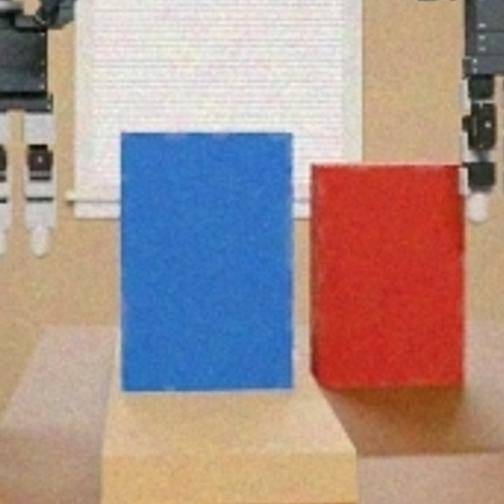

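>>> {"op": "move", "data": {"arm1": {"target": [0.1700, -0.3350, 1.060, -0.001, 0.678, 0.735, 0.0], "speed": 0.15}, "arm4": {"target": [0.0000, 0.2000, 1.080, 0.035, 0.749, -0.662, 0.003], "speed": 0.15}}}

>>> {"op": "move", "data": {"arm1": {"target": [0.2580, -0.3250, 0.978, -0.001, 0.678, 0.735, 0.0], "speed": 0.15}, "arm4": {"target": [0.0000, 0.0500, 1.060, 0.035, 0.749, -0.662, 0.003], "speed": 0.15}, "cameras": ["cam_high", "arm4_cam_wrist", "cam_low"]}}

>>> {"op": "zoom_image", "data": {"camera": "cam_high", "region": [220, 150, 400, 330]}}

Scene clock: 2961.97 s.
Joint torques (N m): arm1=[-2.08 -20.78 6.38 0.69 0.16 -0.25] | arm2=[0.38 1.9 11.9 3.3 0.05 -0.41] | arm3=[0.21 -2.49 11.47 0.23 0.03 -0.11] | arm4=[1.49 -12.63 7.62 -0.32 0.12 0.27]
Motor temperatures (°C): arm1=[21 33 34 21 21 19] | arm2=[20 21 44 22 19 23] | arm3=[18 22 47 22 22 19] | arm4=[21 33 32 22 20 18]
Heat: arm1: hottest joint3_rad 34 °C; arm2: hottest joint3_rad 44 °C; arm3: hottest joint3_rad 47 °C; arm4: hottest joint2_rad 33 °C.
move: arm1 off_target; arm4 off_target
Joint velocities: within noise
arm1.joint_positions: joint1_rad=-1.130 joint2_rad=+2.028 joint3_rad=+1.331 joint4_rad=-0.907 joint5_rad=+0.012 joint6_rad=+0.376 hand_index_mcp=+0.752 hand_index_abd=-0.001 hand_index_pip=+0.577 hand_index_dip=+0.696 hand_middle_mcp=+0.752 hand_middle_abd=-0.001 hand_middle_pip=+0.577 hand_middle_dip=+0.696 hand_ring_mcp=+0.751 hand_ring_abd=+0.003 hand_ring_pip=+0.577 hand_ring_dip=+0.696 hand_thumb_cmc=+0.999 hand_thumb_axl=+0.677 hand_thumb_mcp=+0.222 hand_thumb_ipl=+0.168 hand_current_limit=+0.400 hand_speed=-0.600
arm1.joint_status: not commanded
arm1.hand_state: goal,goal,goal,goal,goal,goal,goal,goal,goal,goal,goal,goal,goal,goal,goal,goal
arm1.index_mcp_current_ma: -5
arm1.index_abd_current_ma: -2
arm1.index_pip_current_ma: 2
arm1.index_dip_current_ma: 0
arm1.middle_mcp_current_ma: -5
arm1.middle_abd_current_ma: -2
arm1.middle_pip_current_ma: 1
arm1.middle_dip_current_ma: 0
arm1.ring_mcp_current_ma: -6
arm1.ring_abd_current_ma: 5
arm1.ring_pip_current_ma: 1
arm1.ring_dip_current_ma: 0
arm1.thumb_cmc_current_ma: -2
arm1.thumb_axl_current_ma: -2
arm1.thumb_mcp_current_ma: -11
arm1.thumb_ipl_current_ma: -1
arm1.hand_goal_index_mcp: 0.754
arm1.hand_goal_index_abd: 0.000
arm1.hand_goal_index_pip: 0.576
arm1.hand_goal_index_dip: 0.696
arm1.hand_goal_middle_mcp: 0.754
arm1.hand_goal_middle_abd: 0.000
arm1.hand_goal_middle_pip: 0.576
arm1.hand_goal_middle_dip: 0.696
arm1.hand_goal_ring_mcp: 0.754
arm1.hand_goal_ring_abd: 0.000
arm1.hand_goal_ring_pip: 0.576
arm1.hand_goal_ring_dip: 0.696
arm1.hand_goal_thumb_cmc: 1.000
arm1.hand_goal_thumb_axl: 0.678
arm1.hand_goal_thumb_mcp: 0.226
arm1.hand_goal_thumb_ipl: 0.168
arm1.hand: x=+0.1654 y=-0.3381 z=+1.0491 quat_wxyz=(-0.006, +0.682, +0.731, -0.012) (m; scene frame)
arm1.hand_target: x=+0.1700 y=-0.3351 z=+1.0600 quat_wxyz=(-0.001, +0.678, +0.735, +0.000) (m; scene frame)
arm1.hand_status: off_target (0.012 m and 1.7 deg from the pose sent, 0.112 m and 0.8 deg at the start)
arm2.joint_positions: joint1_rad=+0.011 joint2_rad=+0.527 joint3_rad=+1.285 joint4_rad=-1.218 joint5_rad=+0.015 joint6_rad=+1.811 hand_index_mcp=-0.682 hand_index_abd=+0.001 hand_index_pip=+0.577 hand_index_dip=+0.696 hand_middle_mcp=-0.681 hand_middle_abd=+0.001 hand_middle_pip=+0.577 hand_middle_dip=+0.696 hand_ring_mcp=-0.680 hand_ring_abd=+0.001 hand_ring_pip=+0.577 hand_ring_dip=+0.696 hand_thumb_cmc=-0.565 hand_thumb_axl=+0.677 hand_thumb_mcp=+0.223 hand_thumb_ipl=+0.168 hand_current_limit=+0.400 hand_speed=-0.600
arm2.joint_status: not commanded
arm2.hand_state: goal,goal,goal,goal,goal,goal,goal,overload,goal,goal,goal,goal,goal,goal,goal,goal
arm2.index_mcp_current_ma: 14
arm2.index_abd_current_ma: 1
arm2.index_pip_current_ma: 1
arm2.index_dip_current_ma: 0
arm2.middle_mcp_current_ma: 16
arm2.middle_abd_current_ma: 1
arm2.middle_pip_current_ma: 1
arm2.middle_dip_current_ma: 0
arm2.ring_mcp_current_ma: 18
arm2.ring_abd_current_ma: 1
arm2.ring_pip_current_ma: 1
arm2.ring_dip_current_ma: 0
arm2.thumb_cmc_current_ma: 7
arm2.thumb_axl_current_ma: -1
arm2.thumb_mcp_current_ma: -5
arm2.thumb_ipl_current_ma: 0
arm2.hand_goal_index_mcp: -0.690
arm2.hand_goal_index_abd: 0.000
arm2.hand_goal_index_pip: 0.576
arm2.hand_goal_index_dip: 0.696
arm2.hand_goal_middle_mcp: -0.690
arm2.hand_goal_middle_abd: 0.000
arm2.hand_goal_middle_pip: 0.576
arm2.hand_goal_middle_dip: 0.696
arm2.hand_goal_ring_mcp: -0.690
arm2.hand_goal_ring_abd: 0.000
arm2.hand_goal_ring_pip: 0.576
arm2.hand_goal_ring_dip: 0.696
arm2.hand_goal_thumb_cmc: -0.570
arm2.hand_goal_thumb_axl: 0.678
arm2.hand_goal_thumb_mcp: 0.226
arm2.hand_goal_thumb_ipl: 0.168
arm2.hand: x=+0.5006 y=-0.3535 z=+1.6467 quat_wxyz=(-0.413, +0.670, +0.529, +0.319) (m; scene frame)
arm2.hand_target: x=+0.5034 y=-0.3542 z=+1.6675 quat_wxyz=(-0.426, +0.658, +0.522, +0.336) (m; scene frame)
arm2.hand_status: not commanded
arm3.joint_positions: joint1_rad=+0.196 joint2_rad=+0.996 joint3_rad=+1.255 joint4_rad=-1.683 joint5_rad=+0.022 joint6_rad=+0.228 hand_index_mcp=+0.752 hand_index_abd=+0.000 hand_index_pip=+0.577 hand_index_dip=+0.696 hand_middle_mcp=+0.752 hand_middle_abd=+0.000 hand_middle_pip=+0.577 hand_middle_dip=+0.696 hand_ring_mcp=+0.752 hand_ring_abd=+0.000 hand_ring_pip=+0.577 hand_ring_dip=+0.696 hand_thumb_cmc=+1.000 hand_thumb_axl=+0.677 hand_thumb_mcp=+0.222 hand_thumb_ipl=+0.168 hand_current_limit=+0.400 hand_speed=-0.600
arm3.joint_status: not commanded
arm3.hand_state: goal,goal,goal,goal,goal,goal,goal,goal,goal,goal,goal,goal,goal,goal,goal,goal
arm3.index_mcp_current_ma: -4
arm3.index_abd_current_ma: 0
arm3.index_pip_current_ma: 1
arm3.index_dip_current_ma: 0
arm3.middle_mcp_current_ma: -4
arm3.middle_abd_current_ma: 0
arm3.middle_pip_current_ma: 1
arm3.middle_dip_current_ma: 0
arm3.ring_mcp_current_ma: -4
arm3.ring_abd_current_ma: 0
arm3.ring_pip_current_ma: 1
arm3.ring_dip_current_ma: 0
arm3.thumb_cmc_current_ma: -1
arm3.thumb_axl_current_ma: -1
arm3.thumb_mcp_current_ma: -10
arm3.thumb_ipl_current_ma: -1
arm3.hand_goal_index_mcp: 0.754
arm3.hand_goal_index_abd: 0.000
arm3.hand_goal_index_pip: 0.576
arm3.hand_goal_index_dip: 0.696
arm3.hand_goal_middle_mcp: 0.754
arm3.hand_goal_middle_abd: 0.000
arm3.hand_goal_middle_pip: 0.576
arm3.hand_goal_middle_dip: 0.696
arm3.hand_goal_ring_mcp: 0.754
arm3.hand_goal_ring_abd: 0.000
arm3.hand_goal_ring_pip: 0.576
arm3.hand_goal_ring_dip: 0.696
arm3.hand_goal_thumb_cmc: 1.000
arm3.hand_goal_thumb_axl: 0.678
arm3.hand_goal_thumb_mcp: 0.226
arm3.hand_goal_thumb_ipl: 0.168
arm3.hand: x=-0.3802 y=+0.2066 z=+1.4353 quat_wxyz=(+0.076, +0.997, -0.004, +0.008) (m; scene frame)
arm3.hand_target: x=-0.3801 y=+0.2001 z=+1.4493 quat_wxyz=(+0.085, +0.996, -0.002, +0.010) (m; scene frame)
arm3.hand_status: not commanded
arm4.joint_positions: joint1_rad=-0.794 joint2_rad=+1.967 joint3_rad=+1.021 joint4_rad=-0.555 joint5_rad=+0.002 joint6_rad=+0.689 hand_index_mcp=+0.752 hand_index_abd=+0.002 hand_index_pip=+0.573 hand_index_dip=+0.696 hand_middle_mcp=+0.752 hand_middle_abd=-0.002 hand_middle_pip=+0.574 hand_middle_dip=+0.695 hand_ring_mcp=+0.754 hand_ring_abd=+0.003 hand_ring_pip=+0.577 hand_ring_dip=+0.697 hand_thumb_cmc=+1.000 hand_thumb_axl=+0.677 hand_thumb_mcp=+0.222 hand_thumb_ipl=+0.168 hand_current_limit=+0.400 hand_speed=-0.600
arm4.joint_status: not commanded
arm4.hand_state: goal,goal,goal,goal,goal,goal,goal,goal,goal,goal,goal,goal,goal,goal,goal,goal
arm4.index_mcp_current_ma: -2
arm4.index_abd_current_ma: 2
arm4.index_pip_current_ma: -2
arm4.index_dip_current_ma: 0
arm4.middle_mcp_current_ma: -2
arm4.middle_abd_current_ma: -2
arm4.middle_pip_current_ma: -2
arm4.middle_dip_current_ma: -1
arm4.ring_mcp_current_ma: 0
arm4.ring_abd_current_ma: 2
arm4.ring_pip_current_ma: 1
arm4.ring_dip_current_ma: 1
arm4.thumb_cmc_current_ma: 0
arm4.thumb_axl_current_ma: -1
arm4.thumb_mcp_current_ma: -6
arm4.thumb_ipl_current_ma: 0
arm4.hand_goal_index_mcp: 0.754
arm4.hand_goal_index_abd: 0.000
arm4.hand_goal_index_pip: 0.576
arm4.hand_goal_index_dip: 0.696
arm4.hand_goal_middle_mcp: 0.754
arm4.hand_goal_middle_abd: 0.000
arm4.hand_goal_middle_pip: 0.576
arm4.hand_goal_middle_dip: 0.696
arm4.hand_goal_ring_mcp: 0.754
arm4.hand_goal_ring_abd: 0.000
arm4.hand_goal_ring_pip: 0.576
arm4.hand_goal_ring_dip: 0.696
arm4.hand_goal_thumb_cmc: 1.000
arm4.hand_goal_thumb_axl: 0.678
arm4.hand_goal_thumb_mcp: 0.226
arm4.hand_goal_thumb_ipl: 0.168
arm4.hand: x=+0.0095 y=+0.2097 z=+1.0764 quat_wxyz=(+0.029, +0.752, -0.658, +0.004) (m; scene frame)
arm4.hand_target: x=+0.0002 y=+0.2002 z=+1.0803 quat_wxyz=(+0.035, +0.749, -0.662, +0.003) (m; scene frame)
arm4.hand_status: off_target (0.014 m and 0.9 deg from the pose sent, 0.127 m and 1.9 deg at the start)
pictures: none

Scene clock: 2963.63 s.
Joint torques (N m): arm1=[-2.67 -21.36 9.81 0.13 0.17 -0.23] | arm2=[0.38 1.9 11.92 3.3 0.05 -0.41] | arm3=[0.38 -2.67 11.43 0.24 0.04 -0.09] | arm4=[1.67 -15.74 9.03 -0.43 0.1 0.23]
Motor temperatures (°C): arm1=[21 33 34 21 21 19] | arm2=[20 21 44 22 19 23] | arm3=[18 22 47 22 22 19] | arm4=[21 33 32 22 20 18]
Heat: arm1: hottest joint3_rad 34 °C; arm2: hottest joint3_rad 44 °C; arm3: hottest joint3_rad 47 °C; arm4: hottest joint2_rad 33 °C.
move: arm1 off_target; arm4 off_target
Joint velocities: within noise
arm1.joint_positions: joint1_rad=-1.170 joint2_rad=+2.301 joint3_rad=+1.591 joint4_rad=-0.890 joint5_rad=+0.012 joint6_rad=+0.327 hand_index_mcp=+0.752 hand_index_abd=-0.001 hand_index_pip=+0.577 hand_index_dip=+0.696 hand_middle_mcp=+0.752 hand_middle_abd=-0.001 hand_middle_pip=+0.577 hand_middle_dip=+0.696 hand_ring_mcp=+0.751 hand_ring_abd=+0.003 hand_ring_pip=+0.577 hand_ring_dip=+0.696 hand_thumb_cmc=+0.999 hand_thumb_axl=+0.677 hand_thumb_mcp=+0.222 hand_thumb_ipl=+0.168 hand_current_limit=+0.400 hand_speed=-0.600
arm1.joint_status: not commanded
arm1.hand_state: goal,goal,goal,goal,goal,goal,goal,goal,goal,goal,goal,goal,goal,goal,goal,goal
arm1.index_mcp_current_ma: -5
arm1.index_abd_current_ma: -2
arm1.index_pip_current_ma: 2
arm1.index_dip_current_ma: 0
arm1.middle_mcp_current_ma: -5
arm1.middle_abd_current_ma: -2
arm1.middle_pip_current_ma: 1
arm1.middle_dip_current_ma: 0
arm1.ring_mcp_current_ma: -6
arm1.ring_abd_current_ma: 5
arm1.ring_pip_current_ma: 1
arm1.ring_dip_current_ma: 0
arm1.thumb_cmc_current_ma: -2
arm1.thumb_axl_current_ma: -2
arm1.thumb_mcp_current_ma: -11
arm1.thumb_ipl_current_ma: -1
arm1.hand_goal_index_mcp: 0.754
arm1.hand_goal_index_abd: 0.000
arm1.hand_goal_index_pip: 0.576
arm1.hand_goal_index_dip: 0.696
arm1.hand_goal_middle_mcp: 0.754
arm1.hand_goal_middle_abd: 0.000
arm1.hand_goal_middle_pip: 0.576
arm1.hand_goal_middle_dip: 0.696
arm1.hand_goal_ring_mcp: 0.754
arm1.hand_goal_ring_abd: 0.000
arm1.hand_goal_ring_pip: 0.576
arm1.hand_goal_ring_dip: 0.696
arm1.hand_goal_thumb_cmc: 1.000
arm1.hand_goal_thumb_axl: 0.678
arm1.hand_goal_thumb_mcp: 0.226
arm1.hand_goal_thumb_ipl: 0.168
arm1.hand: x=+0.2408 y=-0.3272 z=+0.9722 quat_wxyz=(-0.006, +0.679, +0.734, -0.011) (m; scene frame)
arm1.hand_target: x=+0.2574 y=-0.3254 z=+0.9783 quat_wxyz=(-0.001, +0.678, +0.735, +0.000) (m; scene frame)
arm1.hand_status: off_target (0.018 m and 1.4 deg from the pose sent, 0.117 m and 1.6 deg at the start)
arm2, arm3: as last shown
arm4.joint_positions: joint1_rad=-0.623 joint2_rad=+2.214 joint3_rad=+1.428 joint4_rad=-0.722 joint5_rad=+0.015 joint6_rad=+0.862 hand_index_mcp=+0.752 hand_index_abd=+0.002 hand_index_pip=+0.573 hand_index_dip=+0.696 hand_middle_mcp=+0.752 hand_middle_abd=-0.002 hand_middle_pip=+0.574 hand_middle_dip=+0.695 hand_ring_mcp=+0.754 hand_ring_abd=+0.003 hand_ring_pip=+0.577 hand_ring_dip=+0.697 hand_thumb_cmc=+1.000 hand_thumb_axl=+0.677 hand_thumb_mcp=+0.222 hand_thumb_ipl=+0.168 hand_current_limit=+0.400 hand_speed=-0.600
arm4.joint_status: not commanded
arm4.hand_state: goal,goal,goal,goal,goal,goal,goal,goal,goal,goal,goal,goal,goal,goal,goal,goal
arm4.index_mcp_current_ma: -2
arm4.index_abd_current_ma: 2
arm4.index_pip_current_ma: -2
arm4.index_dip_current_ma: 0
arm4.middle_mcp_current_ma: -2
arm4.middle_abd_current_ma: -2
arm4.middle_pip_current_ma: -2
arm4.middle_dip_current_ma: -1
arm4.ring_mcp_current_ma: 0
arm4.ring_abd_current_ma: 2
arm4.ring_pip_current_ma: 1
arm4.ring_dip_current_ma: 1
arm4.thumb_cmc_current_ma: 0
arm4.thumb_axl_current_ma: -1
arm4.thumb_mcp_current_ma: -6
arm4.thumb_ipl_current_ma: 0
arm4.hand_goal_index_mcp: 0.754
arm4.hand_goal_index_abd: 0.000
arm4.hand_goal_index_pip: 0.576
arm4.hand_goal_index_dip: 0.696
arm4.hand_goal_middle_mcp: 0.754
arm4.hand_goal_middle_abd: 0.000
arm4.hand_goal_middle_pip: 0.576
arm4.hand_goal_middle_dip: 0.696
arm4.hand_goal_ring_mcp: 0.754
arm4.hand_goal_ring_abd: 0.000
arm4.hand_goal_ring_pip: 0.576
arm4.hand_goal_ring_dip: 0.696
arm4.hand_goal_thumb_cmc: 1.000
arm4.hand_goal_thumb_axl: 0.678
arm4.hand_goal_thumb_mcp: 0.226
arm4.hand_goal_thumb_ipl: 0.168
arm4.hand: x=+0.0071 y=+0.0631 z=+1.0549 quat_wxyz=(+0.027, +0.752, -0.659, +0.002) (m; scene frame)
arm4.hand_target: x=+0.0002 y=+0.0504 z=+1.0602 quat_wxyz=(+0.035, +0.749, -0.662, +0.003) (m; scene frame)
arm4.hand_status: off_target (0.016 m and 1.0 deg from the pose sent, 0.161 m and 0.9 deg at the start)
pictures: arm4_cam_wrist, cam_high, cam_low

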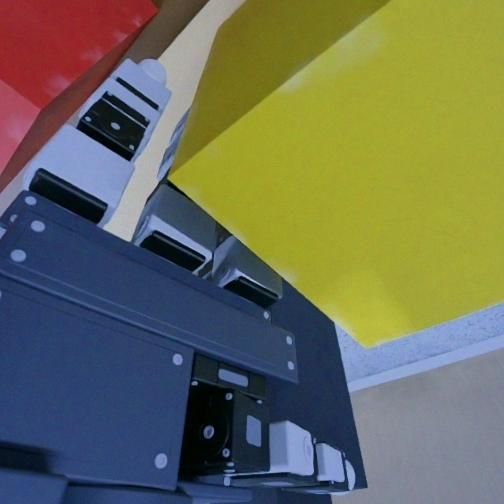

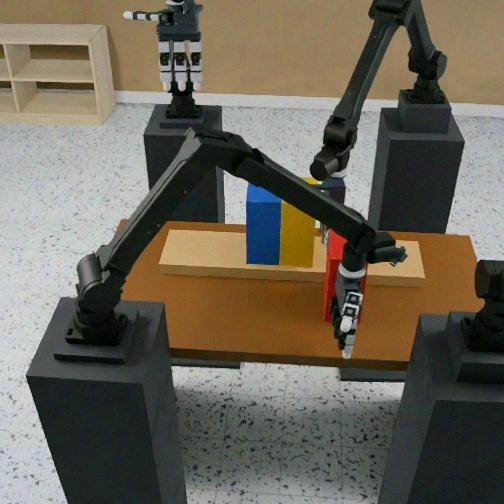

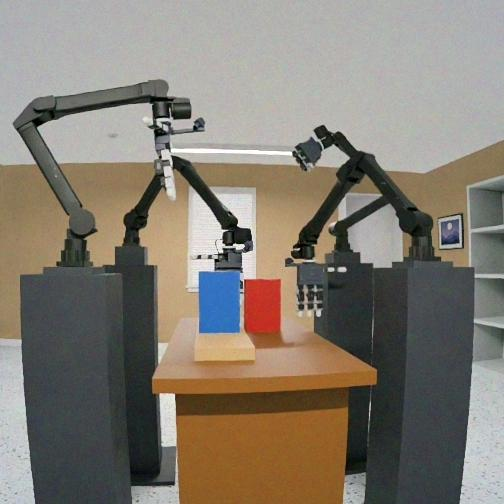

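Scaled by 2.800 from the camera's 504x504 image, which has a finer 720x720 frame.

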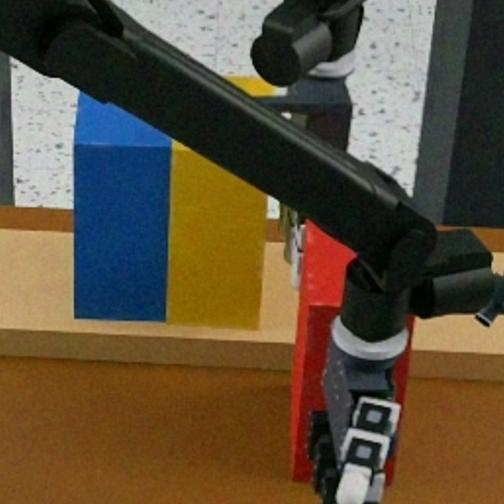

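>>> {"op": "move", "data": {"arm1": {"target": [0.2680, -0.3150, 0.982, -0.001, 0.678, 0.735, 0.0], "speed": 0.1}, "arm4": {"target": [0.0360, 0.0500, 1.050, 0.035, 0.749, -0.662, 0.003], "speed": 0.1}}}

>>> {"op": "move", "data": {"arm4": {"target": [0.0360, 0.0450, 0.980, 0.035, 0.749, -0.662, 0.003], "speed": 0.1}, "cameras": ["cam_high", "arm4_cam_wrist", "arm1_cam_wrist"]}}

>>> {"op": "zoom_image", "data": {"camera": "cam_high", "region": [220, 150, 400, 330]}}

Scene clock: 2992.10 s.
Joint torques (N m): arm1=[-2.08 -21.3 10 -0.01 0.16 -0.15] | arm2=[0.32 1.9 11.9 3.28 0.05 -0.41] | arm3=[0.26 -2.61 11.4 0.24 0.06 -0.11] | arm4=[1.67 -16.85 5.65 0.73 0.07 0.2]
Motor temperatures (°C): arm1=[21 33 34 21 21 19] | arm2=[20 21 44 22 19 23] | arm3=[18 22 47 22 22 19] | arm4=[21 33 33 22 20 18]
Heat: arm1: hottest joint3_rad 34 °C; arm2: hottest joint3_rad 44 °C; arm3: hottest joint3_rad 47 °C; arm4: hottest joint2_rad 33 °C.
move: arm1 off_target; arm4 done
Joint velocities: within noise
arm1.joint_positions: joint1_rad=-1.170 joint2_rad=+2.316 joint3_rad=+1.648 joint4_rad=-0.921 joint5_rad=+0.012 joint6_rad=+0.327 hand_index_mcp=+0.752 hand_index_abd=-0.001 hand_index_pip=+0.577 hand_index_dip=+0.696 hand_middle_mcp=+0.752 hand_middle_abd=-0.001 hand_middle_pip=+0.577 hand_middle_dip=+0.696 hand_ring_mcp=+0.751 hand_ring_abd=+0.003 hand_ring_pip=+0.577 hand_ring_dip=+0.696 hand_thumb_cmc=+0.999 hand_thumb_axl=+0.677 hand_thumb_mcp=+0.222 hand_thumb_ipl=+0.168 hand_current_limit=+0.400 hand_speed=-0.600
arm1.joint_status: not commanded
arm1.hand_state: goal,goal,goal,goal,goal,goal,goal,goal,goal,goal,goal,goal,goal,goal,goal,goal
arm1.index_mcp_current_ma: -5
arm1.index_abd_current_ma: -2
arm1.index_pip_current_ma: 2
arm1.index_dip_current_ma: 0
arm1.middle_mcp_current_ma: -5
arm1.middle_abd_current_ma: -2
arm1.middle_pip_current_ma: 1
arm1.middle_dip_current_ma: 0
arm1.ring_mcp_current_ma: -6
arm1.ring_abd_current_ma: 5
arm1.ring_pip_current_ma: 1
arm1.ring_dip_current_ma: 0
arm1.thumb_cmc_current_ma: -2
arm1.thumb_axl_current_ma: -2
arm1.thumb_mcp_current_ma: -11
arm1.thumb_ipl_current_ma: -1
arm1.hand_goal_index_mcp: 0.754
arm1.hand_goal_index_abd: 0.000
arm1.hand_goal_index_pip: 0.576
arm1.hand_goal_index_dip: 0.696
arm1.hand_goal_middle_mcp: 0.754
arm1.hand_goal_middle_abd: 0.000
arm1.hand_goal_middle_pip: 0.576
arm1.hand_goal_middle_dip: 0.696
arm1.hand_goal_ring_mcp: 0.754
arm1.hand_goal_ring_abd: 0.000
arm1.hand_goal_ring_pip: 0.576
arm1.hand_goal_ring_dip: 0.696
arm1.hand_goal_thumb_cmc: 1.000
arm1.hand_goal_thumb_axl: 0.678
arm1.hand_goal_thumb_mcp: 0.226
arm1.hand_goal_thumb_ipl: 0.168
arm1.hand: x=+0.2563 y=-0.3206 z=+0.9812 quat_wxyz=(-0.004, +0.679, +0.734, -0.005) (m; scene frame)
arm1.hand_target: x=+0.2676 y=-0.3153 z=+0.9823 quat_wxyz=(-0.001, +0.678, +0.735, +0.000) (m; scene frame)
arm1.hand_status: off_target (0.013 m and 0.7 deg from the pose sent, 0.031 m and 1.4 deg at the start)
arm2, arm3: as last shown
arm4.joint_positions: joint1_rad=-0.571 joint2_rad=+2.214 joint3_rad=+1.405 joint4_rad=-0.698 joint5_rad=+0.020 joint6_rad=+0.915 hand_index_mcp=+0.752 hand_index_abd=+0.002 hand_index_pip=+0.573 hand_index_dip=+0.696 hand_middle_mcp=+0.752 hand_middle_abd=-0.002 hand_middle_pip=+0.574 hand_middle_dip=+0.695 hand_ring_mcp=+0.752 hand_ring_abd=+0.003 hand_ring_pip=+0.577 hand_ring_dip=+0.697 hand_thumb_cmc=+1.000 hand_thumb_axl=+0.677 hand_thumb_mcp=+0.222 hand_thumb_ipl=+0.168 hand_current_limit=+0.400 hand_speed=-0.600
arm4.joint_status: not commanded
arm4.hand_state: goal,goal,goal,goal,goal,goal,goal,goal,goal,goal,goal,goal,goal,goal,goal,goal
arm4.index_mcp_current_ma: -2
arm4.index_abd_current_ma: 2
arm4.index_pip_current_ma: -2
arm4.index_dip_current_ma: 0
arm4.middle_mcp_current_ma: -2
arm4.middle_abd_current_ma: -2
arm4.middle_pip_current_ma: -2
arm4.middle_dip_current_ma: -1
arm4.ring_mcp_current_ma: -1
arm4.ring_abd_current_ma: 2
arm4.ring_pip_current_ma: 1
arm4.ring_dip_current_ma: 1
arm4.thumb_cmc_current_ma: 0
arm4.thumb_axl_current_ma: -1
arm4.thumb_mcp_current_ma: -6
arm4.thumb_ipl_current_ma: 0
arm4.hand_goal_index_mcp: 0.754
arm4.hand_goal_index_abd: 0.000
arm4.hand_goal_index_pip: 0.576
arm4.hand_goal_index_dip: 0.696
arm4.hand_goal_middle_mcp: 0.754
arm4.hand_goal_middle_abd: 0.000
arm4.hand_goal_middle_pip: 0.576
arm4.hand_goal_middle_dip: 0.696
arm4.hand_goal_ring_mcp: 0.754
arm4.hand_goal_ring_abd: 0.000
arm4.hand_goal_ring_pip: 0.576
arm4.hand_goal_ring_dip: 0.696
arm4.hand_goal_thumb_cmc: 1.000
arm4.hand_goal_thumb_axl: 0.678
arm4.hand_goal_thumb_mcp: 0.226
arm4.hand_goal_thumb_ipl: 0.168
arm4.hand: x=+0.0358 y=+0.0530 z=+1.0492 quat_wxyz=(+0.028, +0.751, -0.659, +0.002) (m; scene frame)
arm4.hand_target: x=+0.0360 y=+0.0500 z=+1.0499 quat_wxyz=(+0.035, +0.749, -0.662, +0.003) (m; scene frame)
arm4.hand_status: done (0.003 m and 0.9 deg from the pose sent, 0.032 m and 1.0 deg at the start)
pictures: none

Scene clock: 2993.33 s.
Joint torques (N m): arm1=[-1.96 -21.19 10 -0.03 0.15 -0.16] | arm2=[0.38 1.9 11.9 3.29 0.05 -0.41] | arm3=[0.32 -2.61 11.43 0.24 0.03 -0.09] | arm4=[2.02 -16.03 7.41 0.46 0.15 0.22]
Motor temperatures (°C): arm1=[21 33 34 21 21 19] | arm2=[20 21 44 22 19 23] | arm3=[18 22 47 22 22 19] | arm4=[21 33 33 22 20 18]
Heat: arm1: hottest joint3_rad 34 °C; arm2: hottest joint3_rad 44 °C; arm3: hottest joint3_rad 47 °C; arm4: hottest joint2_rad 33 °C.
move: arm4 off_target
Joint velocities: within noise
arm1, arm2, arm3: as last shown
arm4.joint_positions: joint1_rad=-0.571 joint2_rad=+2.342 joint3_rad=+1.410 joint4_rad=-0.590 joint5_rad=+0.019 joint6_rad=+0.919 hand_index_mcp=+0.752 hand_index_abd=+0.002 hand_index_pip=+0.574 hand_index_dip=+0.696 hand_middle_mcp=+0.752 hand_middle_abd=+0.000 hand_middle_pip=+0.574 hand_middle_dip=+0.695 hand_ring_mcp=+0.753 hand_ring_abd=+0.005 hand_ring_pip=+0.576 hand_ring_dip=+0.697 hand_thumb_cmc=+1.000 hand_thumb_axl=+0.677 hand_thumb_mcp=+0.222 hand_thumb_ipl=+0.168 hand_current_limit=+0.400 hand_speed=-0.600
arm4.joint_status: not commanded
arm4.hand_state: goal,goal,goal,goal,goal,goal,goal,goal,goal,goal,goal,goal,goal,goal,goal,goal
arm4.index_mcp_current_ma: -1
arm4.index_abd_current_ma: 2
arm4.index_pip_current_ma: -2
arm4.index_dip_current_ma: 0
arm4.middle_mcp_current_ma: -2
arm4.middle_abd_current_ma: 0
arm4.middle_pip_current_ma: -2
arm4.middle_dip_current_ma: -1
arm4.ring_mcp_current_ma: -1
arm4.ring_abd_current_ma: 5
arm4.ring_pip_current_ma: 0
arm4.ring_dip_current_ma: 0
arm4.thumb_cmc_current_ma: 0
arm4.thumb_axl_current_ma: -1
arm4.thumb_mcp_current_ma: -7
arm4.thumb_ipl_current_ma: 0
arm4.hand_goal_index_mcp: 0.754
arm4.hand_goal_index_abd: 0.000
arm4.hand_goal_index_pip: 0.576
arm4.hand_goal_index_dip: 0.696
arm4.hand_goal_middle_mcp: 0.754
arm4.hand_goal_middle_abd: 0.000
arm4.hand_goal_middle_pip: 0.576
arm4.hand_goal_middle_dip: 0.696
arm4.hand_goal_ring_mcp: 0.754
arm4.hand_goal_ring_abd: 0.000
arm4.hand_goal_ring_pip: 0.576
arm4.hand_goal_ring_dip: 0.696
arm4.hand_goal_thumb_cmc: 1.000
arm4.hand_goal_thumb_axl: 0.678
arm4.hand_goal_thumb_mcp: 0.226
arm4.hand_goal_thumb_ipl: 0.168
arm4.hand: x=+0.0411 y=+0.0602 z=+0.9802 quat_wxyz=(+0.021, +0.750, -0.661, +0.001) (m; scene frame)
arm4.hand_target: x=+0.0364 y=+0.0455 z=+0.9803 quat_wxyz=(+0.035, +0.749, -0.662, +0.003) (m; scene frame)
arm4.hand_status: off_target (0.016 m and 1.7 deg from the pose sent, 0.070 m and 0.9 deg at the start)
pictures: arm1_cam_wrist, arm4_cam_wrist, cam_high

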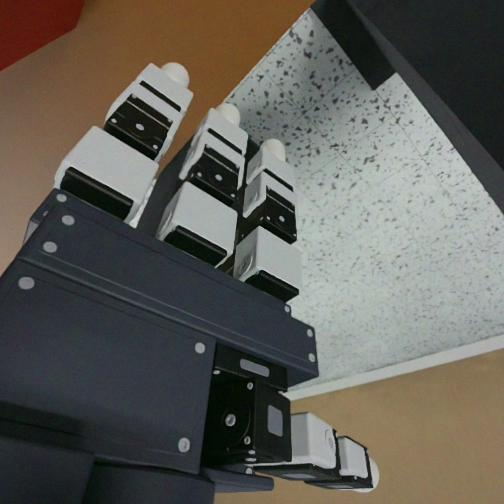

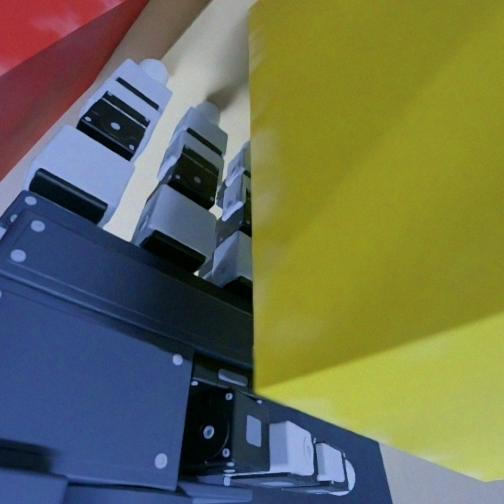

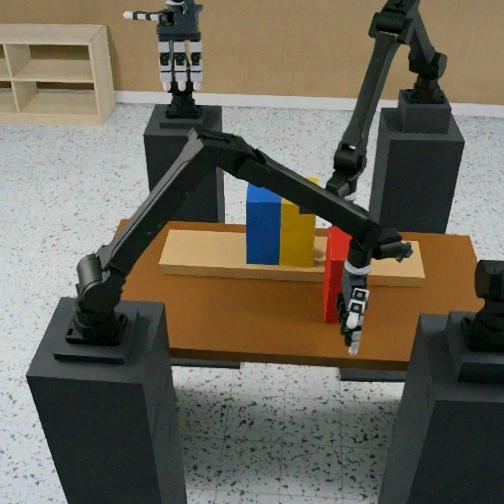

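Scaled by 2.800 from the camera's 504x504 image, which has a finer 720x720 frame.

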